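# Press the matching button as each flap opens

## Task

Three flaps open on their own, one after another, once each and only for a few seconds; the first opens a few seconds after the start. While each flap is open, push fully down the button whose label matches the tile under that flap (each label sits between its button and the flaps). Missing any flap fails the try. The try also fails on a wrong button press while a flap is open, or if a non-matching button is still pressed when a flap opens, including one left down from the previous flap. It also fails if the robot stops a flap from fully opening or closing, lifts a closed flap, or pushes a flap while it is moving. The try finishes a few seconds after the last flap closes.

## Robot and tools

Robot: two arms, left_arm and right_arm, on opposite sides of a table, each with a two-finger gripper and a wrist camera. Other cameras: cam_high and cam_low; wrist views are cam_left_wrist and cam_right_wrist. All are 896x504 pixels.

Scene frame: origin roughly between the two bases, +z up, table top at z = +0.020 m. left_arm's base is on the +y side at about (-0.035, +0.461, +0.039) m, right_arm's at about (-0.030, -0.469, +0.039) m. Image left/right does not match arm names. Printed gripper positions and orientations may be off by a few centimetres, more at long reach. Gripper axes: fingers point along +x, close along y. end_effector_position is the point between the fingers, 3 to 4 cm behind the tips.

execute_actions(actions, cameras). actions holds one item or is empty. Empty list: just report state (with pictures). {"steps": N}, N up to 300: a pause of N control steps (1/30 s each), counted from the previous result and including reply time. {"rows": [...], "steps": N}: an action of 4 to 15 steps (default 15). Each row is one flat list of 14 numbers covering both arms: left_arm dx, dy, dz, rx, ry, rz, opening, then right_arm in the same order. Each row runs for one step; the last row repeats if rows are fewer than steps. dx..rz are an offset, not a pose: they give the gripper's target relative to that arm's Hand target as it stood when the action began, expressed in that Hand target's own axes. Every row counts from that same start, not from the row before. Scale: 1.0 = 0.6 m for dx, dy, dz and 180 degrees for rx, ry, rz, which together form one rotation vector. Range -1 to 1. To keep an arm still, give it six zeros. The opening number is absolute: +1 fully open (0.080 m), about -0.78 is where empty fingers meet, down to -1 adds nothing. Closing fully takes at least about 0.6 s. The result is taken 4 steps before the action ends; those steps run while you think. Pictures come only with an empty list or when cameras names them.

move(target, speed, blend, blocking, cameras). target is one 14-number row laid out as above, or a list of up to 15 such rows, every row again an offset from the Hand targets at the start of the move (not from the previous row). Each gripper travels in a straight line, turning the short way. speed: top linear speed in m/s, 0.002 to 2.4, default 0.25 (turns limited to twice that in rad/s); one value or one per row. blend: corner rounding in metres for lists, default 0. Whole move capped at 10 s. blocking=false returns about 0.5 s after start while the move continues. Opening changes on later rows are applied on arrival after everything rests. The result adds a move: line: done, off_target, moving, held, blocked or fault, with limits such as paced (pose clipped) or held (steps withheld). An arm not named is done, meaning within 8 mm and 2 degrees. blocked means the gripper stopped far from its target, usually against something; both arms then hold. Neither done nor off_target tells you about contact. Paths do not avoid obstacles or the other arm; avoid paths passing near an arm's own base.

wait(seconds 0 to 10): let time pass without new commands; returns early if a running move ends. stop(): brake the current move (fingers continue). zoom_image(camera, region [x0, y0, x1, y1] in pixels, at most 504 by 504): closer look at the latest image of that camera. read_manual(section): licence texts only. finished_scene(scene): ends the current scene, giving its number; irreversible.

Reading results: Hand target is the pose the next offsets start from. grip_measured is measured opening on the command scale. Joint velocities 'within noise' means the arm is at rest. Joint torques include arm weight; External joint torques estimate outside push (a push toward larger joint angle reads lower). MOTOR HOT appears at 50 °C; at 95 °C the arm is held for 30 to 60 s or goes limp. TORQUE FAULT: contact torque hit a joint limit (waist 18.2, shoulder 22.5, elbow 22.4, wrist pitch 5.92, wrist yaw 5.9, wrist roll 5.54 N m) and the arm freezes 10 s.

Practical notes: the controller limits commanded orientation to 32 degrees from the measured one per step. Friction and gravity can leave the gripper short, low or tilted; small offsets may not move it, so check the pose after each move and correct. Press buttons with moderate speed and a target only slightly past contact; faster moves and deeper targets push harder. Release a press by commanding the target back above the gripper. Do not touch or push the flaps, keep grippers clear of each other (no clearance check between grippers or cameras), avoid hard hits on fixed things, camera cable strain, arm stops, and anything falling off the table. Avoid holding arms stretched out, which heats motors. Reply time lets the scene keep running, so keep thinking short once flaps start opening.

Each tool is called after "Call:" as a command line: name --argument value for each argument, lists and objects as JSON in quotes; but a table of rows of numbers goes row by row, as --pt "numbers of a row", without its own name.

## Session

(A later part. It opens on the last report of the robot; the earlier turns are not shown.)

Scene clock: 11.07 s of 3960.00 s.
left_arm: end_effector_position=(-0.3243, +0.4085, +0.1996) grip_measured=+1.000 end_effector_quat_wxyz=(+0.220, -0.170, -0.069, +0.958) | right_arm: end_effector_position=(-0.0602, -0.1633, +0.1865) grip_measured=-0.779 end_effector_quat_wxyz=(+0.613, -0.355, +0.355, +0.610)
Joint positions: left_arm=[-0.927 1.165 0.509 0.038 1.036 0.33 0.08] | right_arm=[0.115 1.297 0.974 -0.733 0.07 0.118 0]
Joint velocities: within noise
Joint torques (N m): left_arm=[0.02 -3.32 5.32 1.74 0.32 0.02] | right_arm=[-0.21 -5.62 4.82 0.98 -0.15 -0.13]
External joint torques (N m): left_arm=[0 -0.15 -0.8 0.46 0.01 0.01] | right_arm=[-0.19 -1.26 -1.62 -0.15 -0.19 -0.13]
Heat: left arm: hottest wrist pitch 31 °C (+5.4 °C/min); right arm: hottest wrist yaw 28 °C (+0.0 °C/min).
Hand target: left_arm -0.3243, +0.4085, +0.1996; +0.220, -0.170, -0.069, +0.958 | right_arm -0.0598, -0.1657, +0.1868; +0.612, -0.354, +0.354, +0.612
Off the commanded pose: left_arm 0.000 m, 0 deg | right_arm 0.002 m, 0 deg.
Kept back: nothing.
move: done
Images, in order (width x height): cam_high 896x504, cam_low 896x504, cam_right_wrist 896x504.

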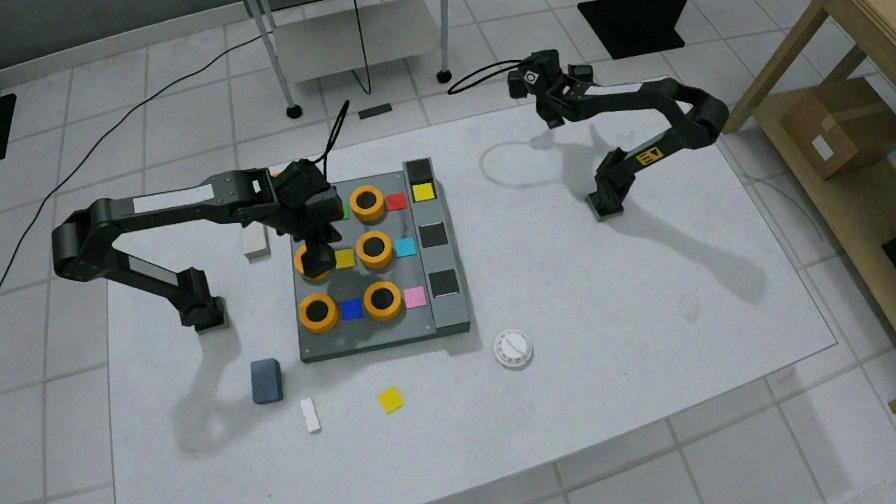

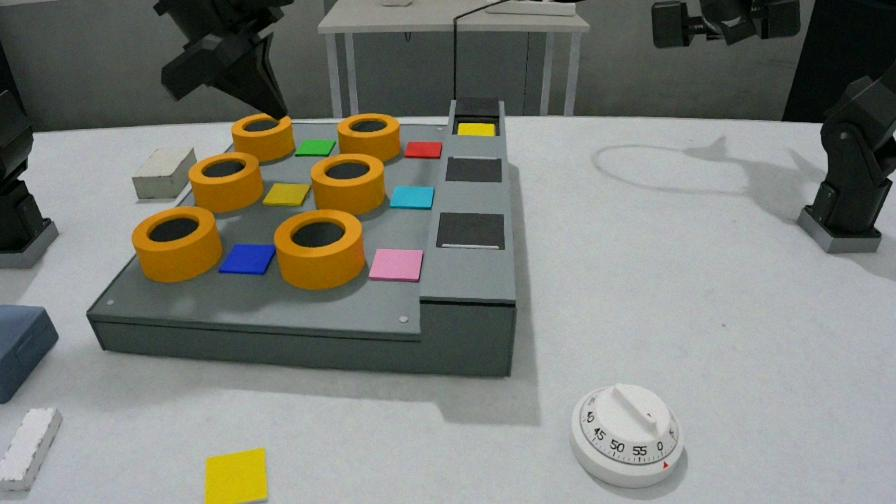

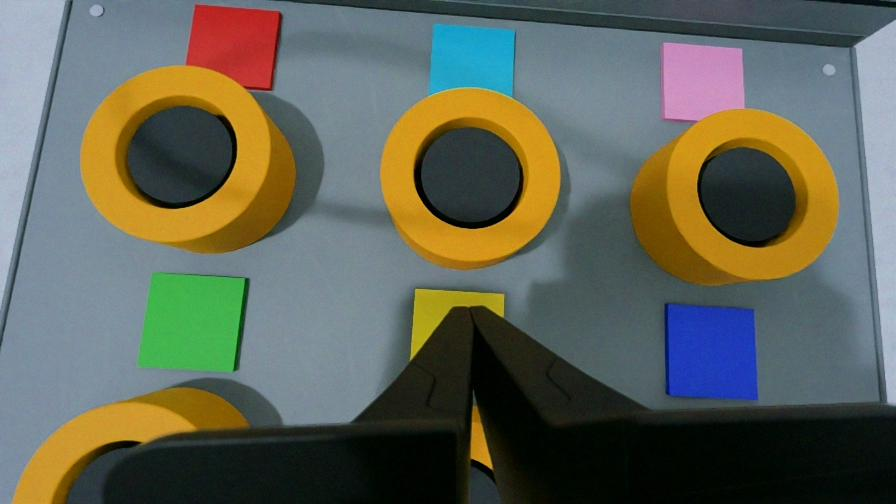

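Call:
move --pt "0 0 0 0 0 0 1 -0.044 0.005 -0.109 0 0 0 -1" --pt "0 0 0 0 0 0 1 0.0485 0.005 -0.163 0 0 0 -1" --speed '[0.35,0.15]' --blend '[0.01,0]' --cameras '["cam_high", "cam_low", "cam_right_wrist"]'

Scene clock: 12.63 s of 3960.00 s.
left_arm: end_effector_position=(-0.3243, +0.4085, +0.1996) grip_measured=+1.000 end_effector_quat_wxyz=(+0.220, -0.170, -0.069, +0.958) | right_arm: end_effector_position=(-0.0636, -0.2299, +0.1259) grip_measured=-0.779 end_effector_quat_wxyz=(+0.617, -0.340, +0.343, +0.622)
Joint positions: left_arm=[-0.927 1.165 0.509 0.038 1.036 0.33 0.08] | right_arm=[0.184 1.015 0.55 -0.55 0.099 0.172 0]
Joint velocities: within noise
Joint torques (N m): left_arm=[0.12 -3.34 5.33 1.75 0.3 0.05] | right_arm=[0.25 -0.49 3.15 0.99 0.13 0.22]
External joint torques (N m): left_arm=[0.13 -0.18 -0.75 0.48 -0.03 0.04] | right_arm=[0.24 1.85 -3.22 -0.19 0.08 0.22]
Heat: left arm: hottest wrist pitch 31 °C (+4.7 °C/min); right arm: hottest wrist yaw 28 °C (+0.0 °C/min).
Hand target: left_arm -0.3243, +0.4085, +0.1996; +0.220, -0.170, -0.069, +0.958 | right_arm -0.0628, -0.2360, +0.1128; +0.612, -0.354, +0.354, +0.612
Off the commanded pose: left_arm 0.000 m, 0 deg | right_arm 0.014 m, 2 deg.
Kept back: nothing.
move: off_target (right_arm)
Images, in order (width x height): cam_high 896x504, cam_low 896x504, cam_right_wrist 896x504.

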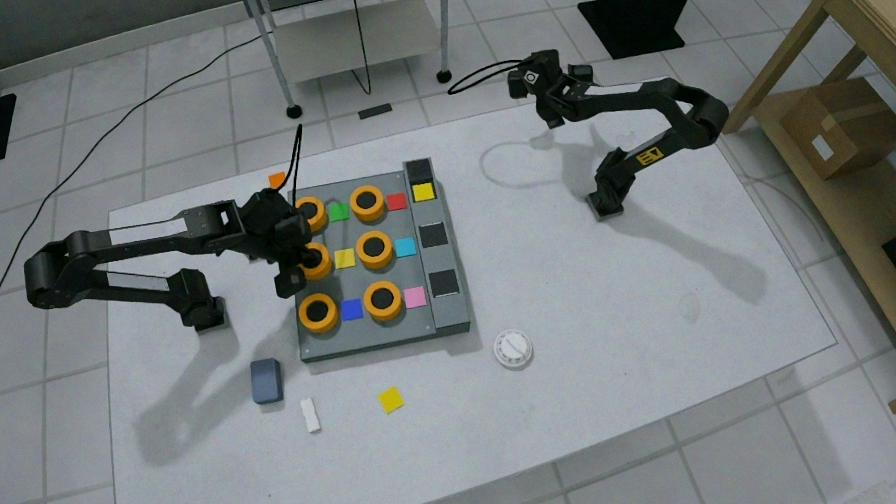

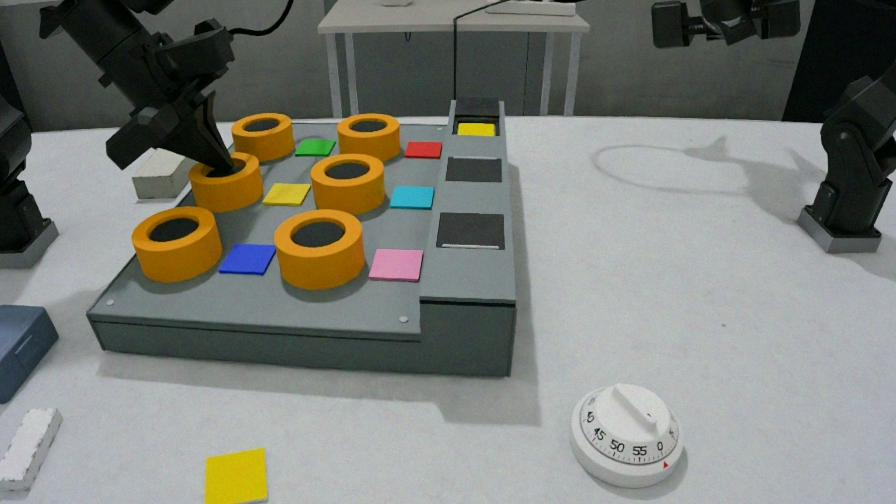

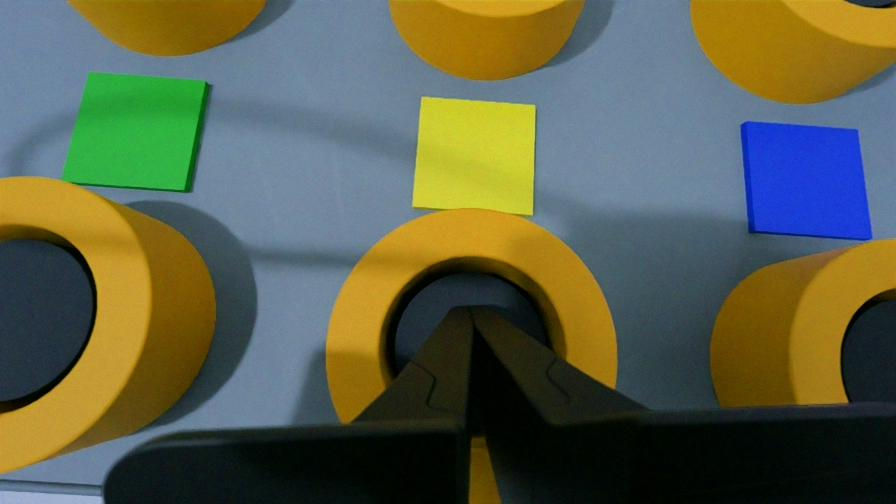

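Call:
move --target '[0,0,0,0,0,0,1,0.0123,0,-0.0185,0,0,0,-1]' --speed 0.1 --cameras '["cam_high", "cam_low", "cam_right_wrist"]'

Scene clock: 13.57 s of 3960.00 s.
left_arm: end_effector_position=(-0.3243, +0.4085, +0.1996) grip_measured=+1.000 end_effector_quat_wxyz=(+0.220, -0.170, -0.069, +0.958) | right_arm: end_effector_position=(-0.0639, -0.2303, +0.1218) grip_measured=-0.779 end_effector_quat_wxyz=(+0.622, -0.330, +0.335, +0.626)
Joint positions: left_arm=[-0.927 1.165 0.509 0.038 1.036 0.33 0.08] | right_arm=[0.19 0.997 0.513 -0.504 0.108 0.178 0]
Joint velocities: within noise
Joint torques (N m): left_arm=[0.05 -3.29 5.3 1.76 0.31 0.01] | right_arm=[0.39 0.14 1.5 0.44 -0.02 0.22]
External joint torques (N m): left_arm=[0.05 -0.14 -0.79 0.49 -0.01 0] | right_arm=[0.4 2.4 -4.96 -0.79 -0.08 0.22]
Heat: left arm: hottest wrist pitch 31 °C (+4.4 °C/min); right arm: hottest wrist yaw 28 °C (+0.0 °C/min).
Hand target: left_arm -0.3243, +0.4085, +0.1996; +0.220, -0.170, -0.069, +0.958 | right_arm -0.0628, -0.2419, +0.1009; +0.612, -0.354, +0.354, +0.612
Off the commanded pose: left_arm 0.000 m, 0 deg | right_arm 0.024 m, 4 deg.
Kept back: nothing.
move: off_target (right_arm)
Images, in order (width x height): cam_high 896x504, cam_low 896x504, cam_right_wrist 896x504.

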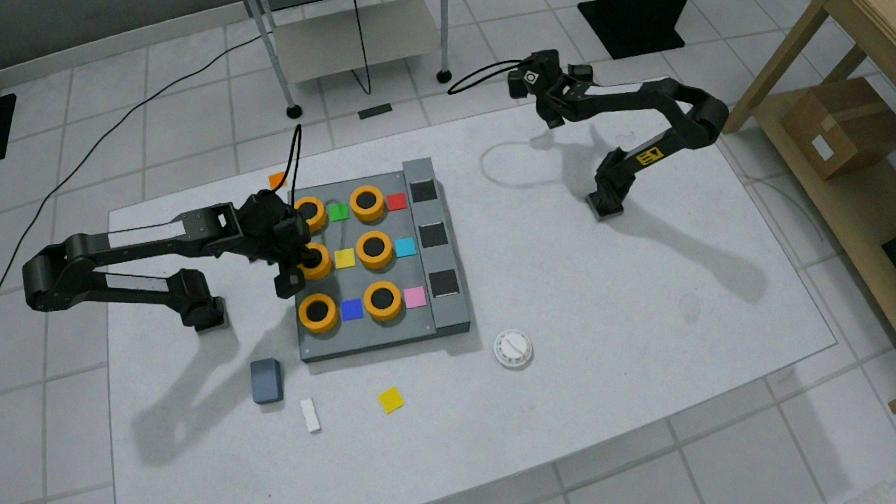

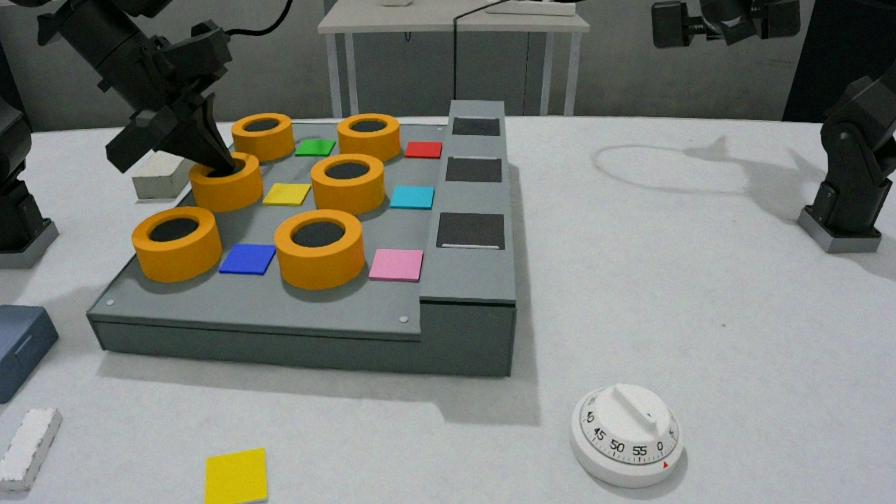

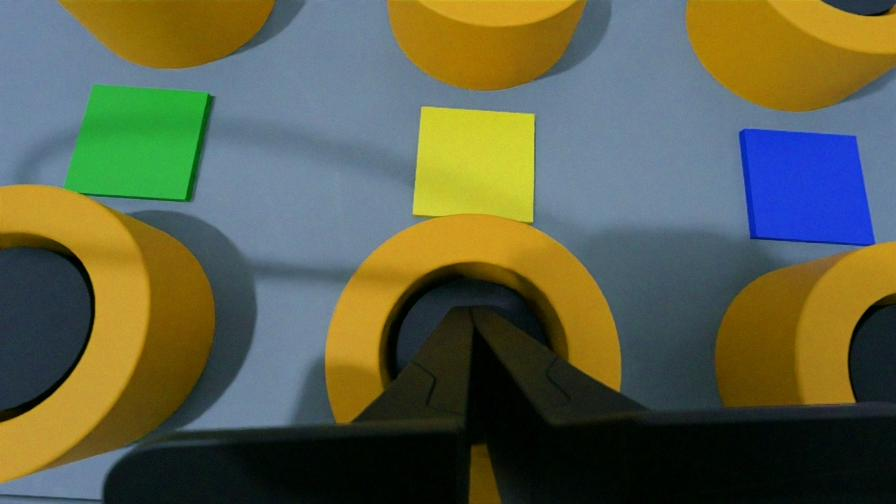

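Call:
move --pt "0 0 0 0 0 0 1 -0.094 0 0.054 0 0 0 -1" --pt "0 0 0 0 0 0 1 -0.053 -0.008 0.178 0 0 0 -1" --speed 0.4 --blend '[0.015,0]' --cameras '["cam_high", "cam_low", "cam_right_wrist"]'

Scene clock: 14.80 s of 3960.00 s.
left_arm: end_effector_position=(-0.3243, +0.4085, +0.1996) grip_measured=+1.000 end_effector_quat_wxyz=(+0.220, -0.170, -0.069, +0.958) | right_arm: end_effector_position=(-0.0578, -0.1681, +0.1797) grip_measured=-0.779 end_effector_quat_wxyz=(+0.613, -0.355, +0.355, +0.610)
Joint positions: left_arm=[-0.927 1.165 0.509 0.038 1.036 0.33 0.08] | right_arm=[0.107 1.279 0.935 -0.711 0.066 0.11 0]
Joint velocities: within noise
Joint torques (N m): left_arm=[0.07 -3.33 5.32 1.77 0.33 0.03] | right_arm=[-0.25 -3.36 6.94 1 -0.13 -0.13]
External joint torques (N m): left_arm=[0.04 -0.18 -0.8 0.49 0.02 0.02] | right_arm=[-0.25 0.85 0.55 -0.11 -0.17 -0.13]
Heat: left arm: hottest wrist pitch 31 °C (+4.1 °C/min); right arm: hottest wrist pitch 28 °C (+8.1 °C/min).
Hand target: left_arm -0.3243, +0.4085, +0.1996; +0.220, -0.170, -0.069, +0.958 | right_arm -0.0580, -0.1652, +0.1817; +0.612, -0.354, +0.354, +0.612
Off the commanded pose: left_arm 0.000 m, 0 deg | right_arm 0.004 m, 0 deg.
Kept back: nothing.
move: done
Images, in order (width x height): cam_high 896x504, cam_low 896x504, cam_right_wrist 896x504.

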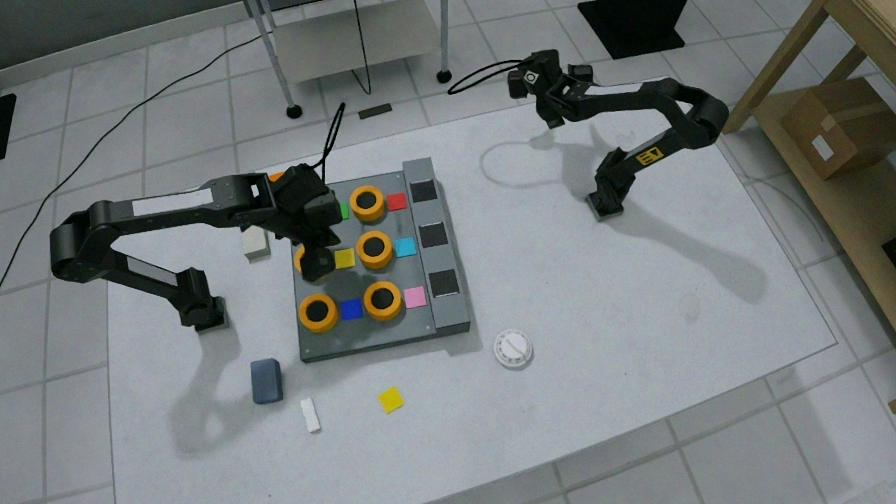

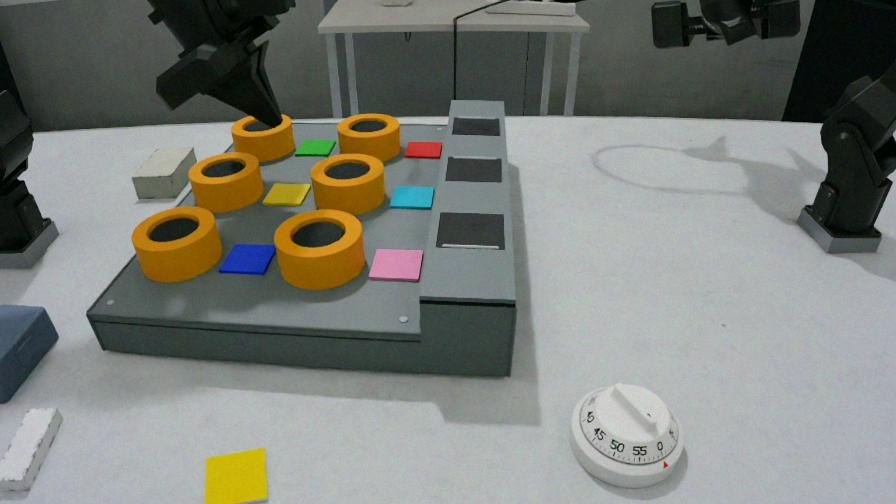

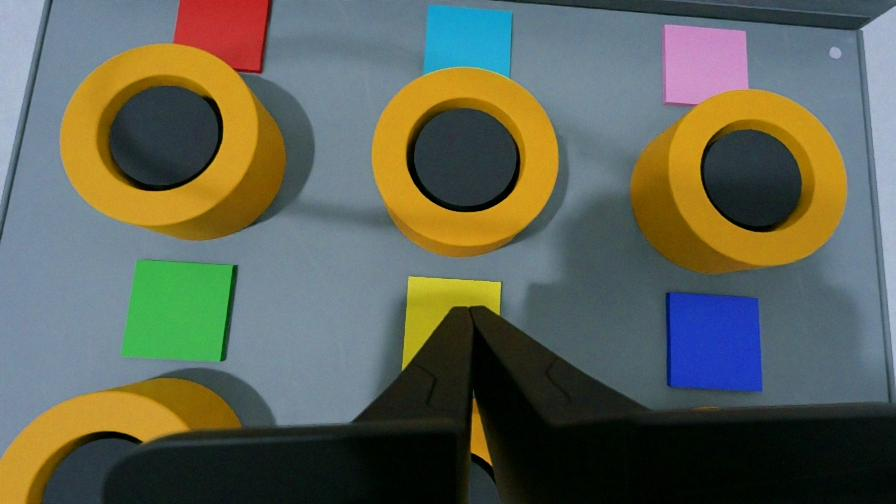

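Call:
wait --seconds 0.6 --cameras '["cam_high","cam_low"]'

Scene clock: 15.50 s of 3960.00 s.
left_arm: end_effector_position=(-0.3243, +0.4085, +0.1996) grip_measured=+1.000 end_effector_quat_wxyz=(+0.220, -0.170, -0.069, +0.958) | right_arm: end_effector_position=(-0.0577, -0.1681, +0.1796) grip_measured=-0.779 end_effector_quat_wxyz=(+0.613, -0.355, +0.355, +0.610)
Joint positions: left_arm=[-0.927 1.165 0.509 0.038 1.036 0.33 0.08] | right_arm=[0.106 1.279 0.935 -0.711 0.066 0.11 0]
Joint velocities: within noise
Joint torques (N m): left_arm=[0.04 -3.33 5.32 1.75 0.3 0.04] | right_arm=[-0.27 -3.46 6.91 1 -0.12 -0.12]
External joint torques (N m): left_arm=[0.06 -0.16 -0.75 0.48 -0.02 0.03] | right_arm=[-0.3 0.74 0.51 -0.12 -0.16 -0.12]
Heat: left arm: hottest wrist pitch 31 °C (+3.9 °C/min); right arm: hottest wrist pitch 28 °C (+7.7 °C/min).
Hand target: left_arm -0.3243, +0.4085, +0.1996; +0.220, -0.170, -0.069, +0.958 | right_arm -0.0580, -0.1652, +0.1818; +0.612, -0.354, +0.354, +0.612
Off the commanded pose: left_arm 0.000 m, 0 deg | right_arm 0.004 m, 0 deg.
Steps of this call (1-21: nothing new was sent). Readings (end_effector_position of left_arm | right_arm):
1: (-0.3243, +0.4085, +0.1996) | (-0.0578, -0.1681, +0.1797)
2: (-0.3243, +0.4085, +0.1996) | (-0.0578, -0.1681, +0.1797)
4: (-0.3243, +0.4085, +0.1996) | (-0.0578, -0.1681, +0.1796)
8: (-0.3243, +0.4085, +0.1996) | (-0.0577, -0.1681, +0.1796)
21: the state above
Images, in order (width x height): cam_high 896x504, cam_low 896x504.

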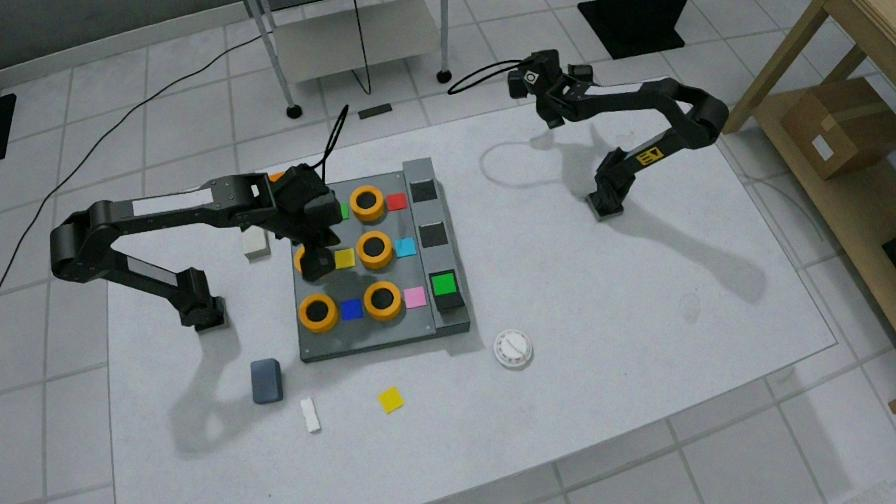

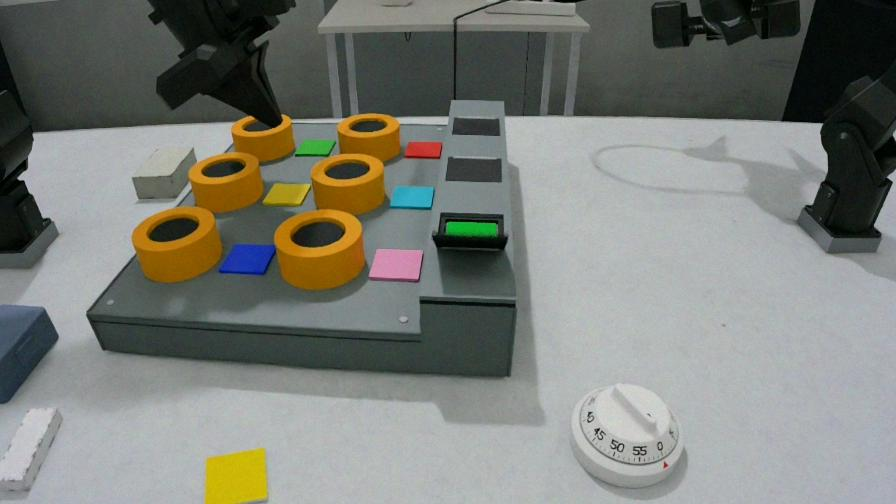

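Call:
move --pt "0 0 0 0 0 0 1 -0.041 0.195 -0.085 0 0 0 -1" --pt "0 0 0 0 0 0 1 0.0713 0.195 -0.1497 0 0 0 -1" --speed '[0.45,0.18]' --blend '[0.008,0]' --cameras '["cam_high", "cam_low", "cam_right_wrist"]'

Scene clock: 17.07 s of 3960.00 s.
left_arm: end_effector_position=(-0.3243, +0.4085, +0.1996) grip_measured=+1.000 end_effector_quat_wxyz=(+0.220, -0.170, -0.069, +0.958) | right_arm: end_effector_position=(-0.1800, -0.2116, +0.1233) grip_measured=-0.779 end_effector_quat_wxyz=(+0.619, -0.321, +0.344, +0.629)
Joint positions: left_arm=[-0.927 1.165 0.509 0.038 1.036 0.33 0.08] | right_arm=[0.681 1.342 0.729 -0.467 0.346 0.625 0]
Joint velocities: within noise
Joint torques (N m): left_arm=[0.13 -3.27 5.3 1.76 0.32 0.03] | right_arm=[0.03 -0.65 1.68 0.4 -0.41 0.17]
External joint torques (N m): left_arm=[0.15 -0.14 -0.77 0.49 0 0.02] | right_arm=[0.03 3.65 -4.32 -0.64 -0.62 0.17]
Heat: left arm: hottest wrist pitch 31 °C (+3.5 °C/min); right arm: hottest wrist pitch 28 °C (+7.0 °C/min).
Hand target: left_arm -0.3243, +0.4085, +0.1996; +0.220, -0.170, -0.069, +0.958 | right_arm -0.1750, -0.2217, +0.0999; +0.612, -0.354, +0.354, +0.612
Off the commanded pose: left_arm 0.000 m, 0 deg | right_arm 0.026 m, 4 deg.
Kept back: nothing.
move: off_target (right_arm)
Images, in order (width x height): cam_high 896x504, cam_low 896x504, cam_right_wrist 896x504.

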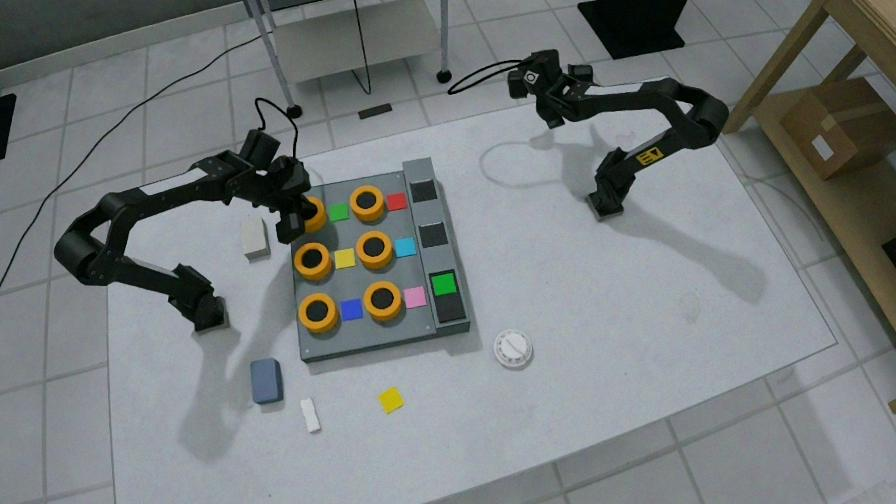

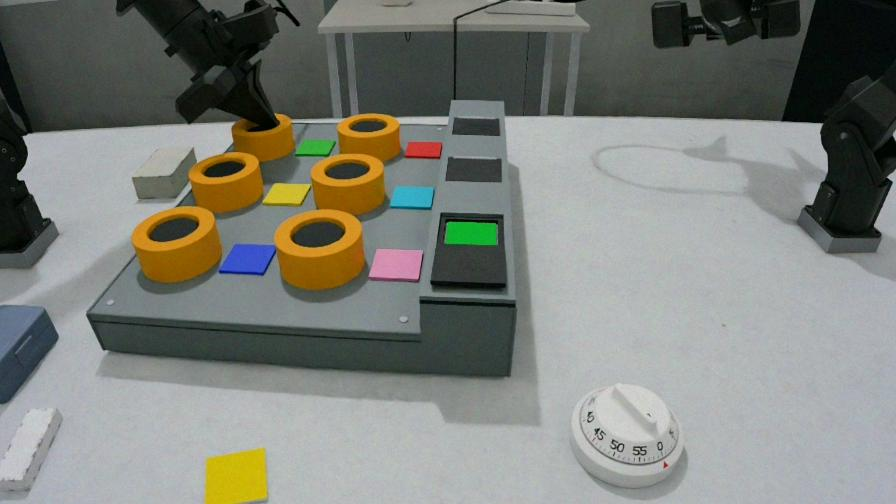

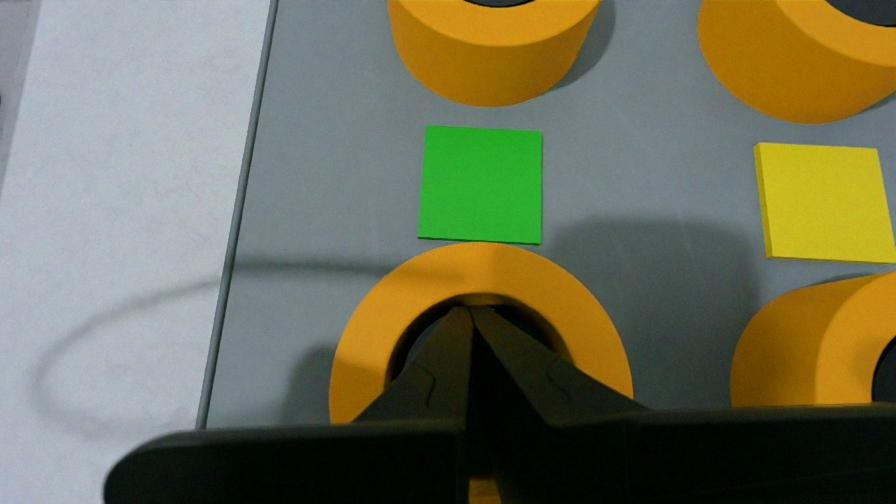

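Call:
move --target '[0,0,0,0,0,0,1,0.0057,0,-0.03,0,0,0,-1]' --speed 0.15 --cameras '["cam_high", "cam_right_wrist"]'

Scene clock: 18.00 s of 3960.00 s.
left_arm: end_effector_position=(-0.3243, +0.4085, +0.1996) grip_measured=+1.000 end_effector_quat_wxyz=(+0.220, -0.170, -0.069, +0.958) | right_arm: end_effector_position=(-0.1794, -0.2145, +0.1205) grip_measured=-0.779 end_effector_quat_wxyz=(+0.631, -0.302, +0.339, +0.629)
Joint positions: left_arm=[-0.927 1.165 0.509 0.038 1.036 0.33 0.08] | right_arm=[0.704 1.324 0.687 -0.419 0.383 0.661 0]
Joint velocities: within noise
Joint torques (N m): left_arm=[0.1 -3.29 5.38 1.75 0.34 0.03] | right_arm=[1.46 -0.64 -0.32 -1.04 -1.07 0.22]
External joint torques (N m): left_arm=[0.09 -0.11 -0.76 0.46 0.02 0.01] | right_arm=[1.48 3.55 -6.35 -2.12 -1.31 0.22]
Heat: left arm: hottest wrist pitch 31 °C (+3.3 °C/min); right arm: hottest wrist pitch 28 °C (+6.7 °C/min).
Hand target: left_arm -0.3243, +0.4085, +0.1996; +0.220, -0.170, -0.069, +0.958 | right_arm -0.1750, -0.2356, +0.0880; +0.612, -0.354, +0.354, +0.612
Off the commanded pose: left_arm 0.000 m, 0 deg | right_arm 0.039 m, 7 deg.
Kept back: nothing.
move: off_target (right_arm)
Images, in order (width x height): cam_high 896x504, cam_right_wrist 896x504.

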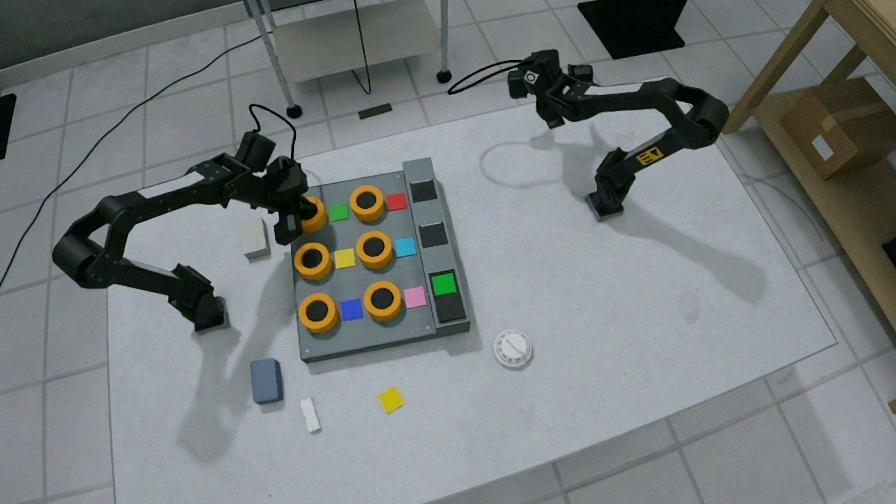

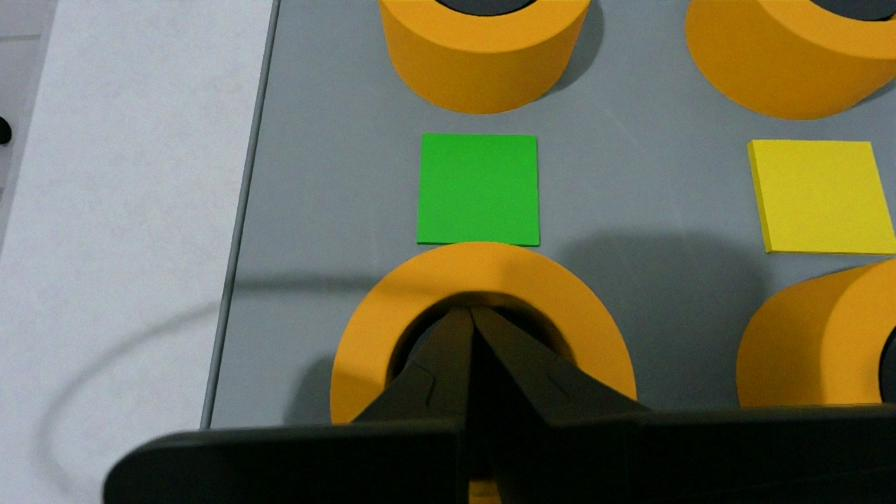

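Call:
move --target '[0,0,0,0,0,0,1,0.0173,0,-0.01,0,0,0,-1]' --speed 0.15 --cameras '["cam_high"]'

Call:
move --target '[0,0,0,0,0,0,1,-0.135,0,0.1,0,0,0,-1]' --speed 0.2 --cameras '["cam_high", "cam_low"]'

Call:
wait --seconds 5 --cameras '["cam_high"]'

Scene clock: 19.20 s of 3960.00 s.
left_arm: end_effector_position=(-0.3243, +0.4085, +0.1996) grip_measured=+1.000 end_effector_quat_wxyz=(+0.220, -0.170, -0.069, +0.958) | right_arm: end_effector_position=(-0.1811, -0.2113, +0.1234) grip_measured=-0.779 end_effector_quat_wxyz=(+0.635, -0.282, +0.333, +0.637)
Joint positions: left_arm=[-0.927 1.165 0.509 0.038 1.036 0.33 0.08] | right_arm=[0.708 1.312 0.668 -0.371 0.397 0.663 0]
Joint velocities: within noise
Joint torques (N m): left_arm=[0.02 -3.28 5.34 1.76 0.31 0.04] | right_arm=[0.07 -2.89 4.16 0.7 0 0.02]
External joint torques (N m): left_arm=[0.03 -0.1 -0.74 0.49 -0.01 0.03] | right_arm=[0.08 1.28 -1.98 -0.45 -0.24 0.02]
Heat: left arm: hottest wrist pitch 32 °C (+6.2 °C/min); right arm: hottest wrist pitch 28 °C (+6.2 °C/min).
Hand target: left_arm -0.3243, +0.4085, +0.1996; +0.220, -0.170, -0.069, +0.958 | right_arm -0.1793, -0.2144, +0.1164; +0.633, -0.294, +0.336, +0.633 (not the last commanded pose)
Off the commanded pose: left_arm 0.000 m, 0 deg | right_arm 0.054 m, 9 deg.
Kept back: nothing.
move: blocked (right_arm; both arms now hold where they are)
Images, in order (width x height): cam_high 896x504.

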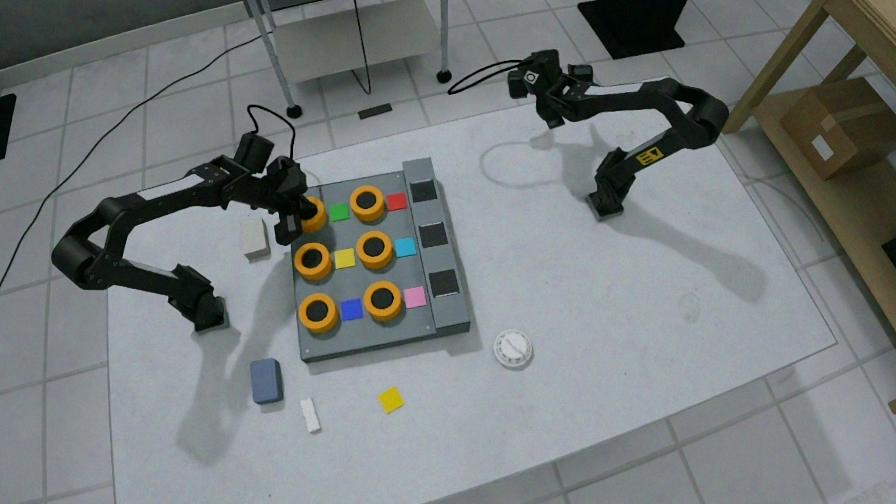

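Scene clock: 20.17 s of 3960.00 s.
left_arm: end_effector_position=(-0.3243, +0.4085, +0.1996) grip_measured=+1.000 end_effector_quat_wxyz=(+0.220, -0.170, -0.069, +0.958) | right_arm: end_effector_position=(-0.1730, -0.2171, +0.2120) grip_measured=-0.779 end_effector_quat_wxyz=(+0.634, -0.299, +0.335, +0.629)
Joint positions: left_arm=[-0.927 1.165 0.509 0.038 1.036 0.33 0.08] | right_arm=[0.696 1.218 0.982 -0.812 0.389 0.653 0]
Joint velocities: within noise
Joint torques (N m): left_arm=[0.06 -3.32 5.29 1.74 0.33 0.01] | right_arm=[-0.24 -4.13 7.06 0.95 0.08 -0.09]
External joint torques (N m): left_arm=[0.08 -0.2 -0.76 0.48 0.01 0] | right_arm=[-0.22 -0.31 0.64 -0.13 -0.16 -0.09]
Heat: left arm: hottest wrist pitch 32 °C (+6.0 °C/min); right arm: hottest wrist pitch 28 °C (+6.0 °C/min).
Hand target: left_arm -0.3243, +0.4085, +0.1996; +0.220, -0.170, -0.069, +0.958 | right_arm -0.1740, -0.2156, +0.2171; +0.633, -0.293, +0.336, +0.633
Off the commanded pose: left_arm 0.000 m, 0 deg | right_arm 0.005 m, 1 deg.
Kept back: nothing.
move: done
Images, in order (width x height): cam_high 896x504, cam_low 896x504.

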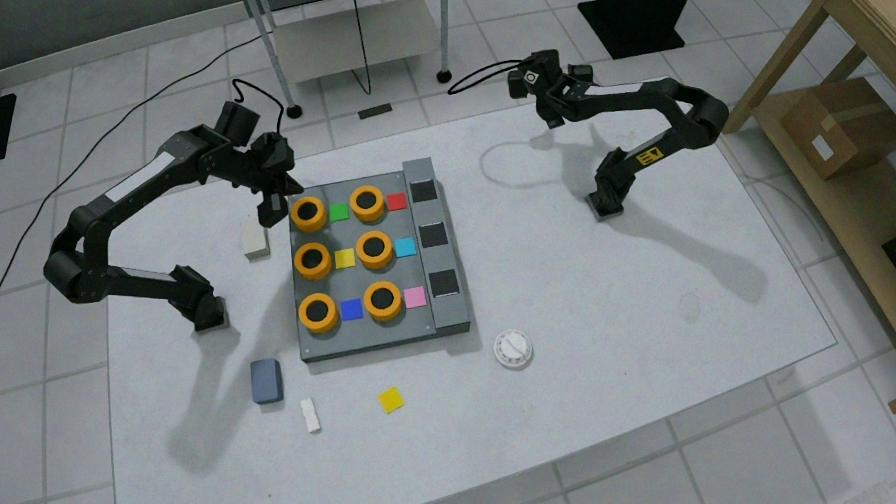

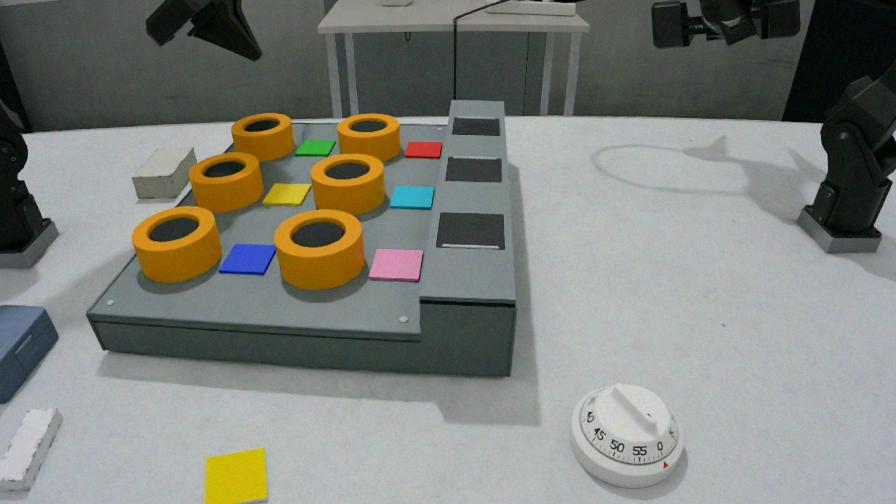

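Scene clock: 21.63 s of 3960.00 s.
left_arm: end_effector_position=(-0.3243, +0.4085, +0.1996) grip_measured=+1.000 end_effector_quat_wxyz=(+0.220, -0.170, -0.069, +0.958) | right_arm: end_effector_position=(-0.1730, -0.2171, +0.2120) grip_measured=-0.779 end_effector_quat_wxyz=(+0.634, -0.299, +0.335, +0.629)
Joint positions: left_arm=[-0.927 1.165 0.509 0.038 1.036 0.33 0.08] | right_arm=[0.696 1.218 0.982 -0.813 0.389 0.653 0]
Joint velocities: within noise
Joint torques (N m): no reading
External joint torques (N m): no reading
Steps of this call (1-44: nothing new was sent). Readings (end_effector_position of left_arm | right_arm):
1: (-0.3243, +0.4085, +0.1996) | (-0.1730, -0.2171, +0.2120)
2: (-0.3243, +0.4085, +0.1996) | (-0.1730, -0.2171, +0.2120)
4: (-0.3243, +0.4085, +0.1996) | (-0.1729, -0.2172, +0.2119)
8: (-0.3243, +0.4085, +0.1996) | (-0.1730, -0.2171, +0.2120)
44: (-0.3243, +0.4085, +0.1996) | (-0.1730, -0.2171, +0.2120)
Images, in order (width x height): cam_high 896x504.
The task's run has ended: the event that ends the task has happened. This ends this scene only. If you have not yet called finished_scene for this scene, call it to go on to the next scene.

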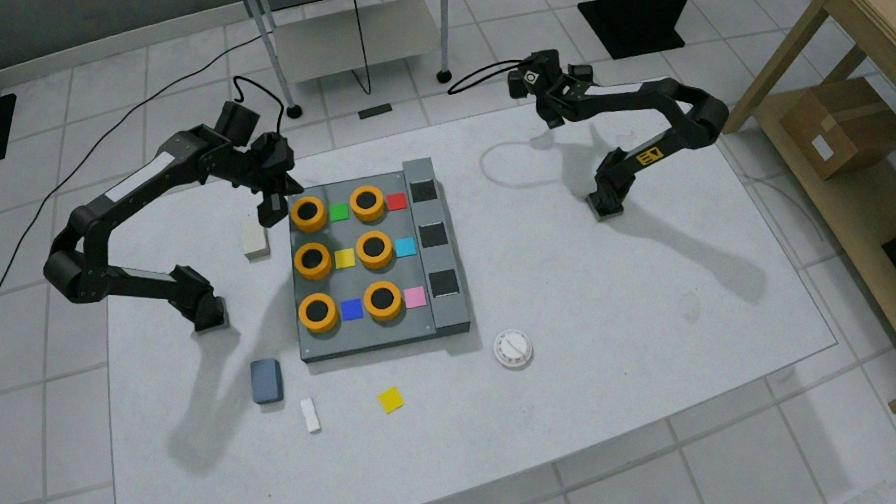

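Call:
finished_scene --scene 1

The scene is finished: the task was done.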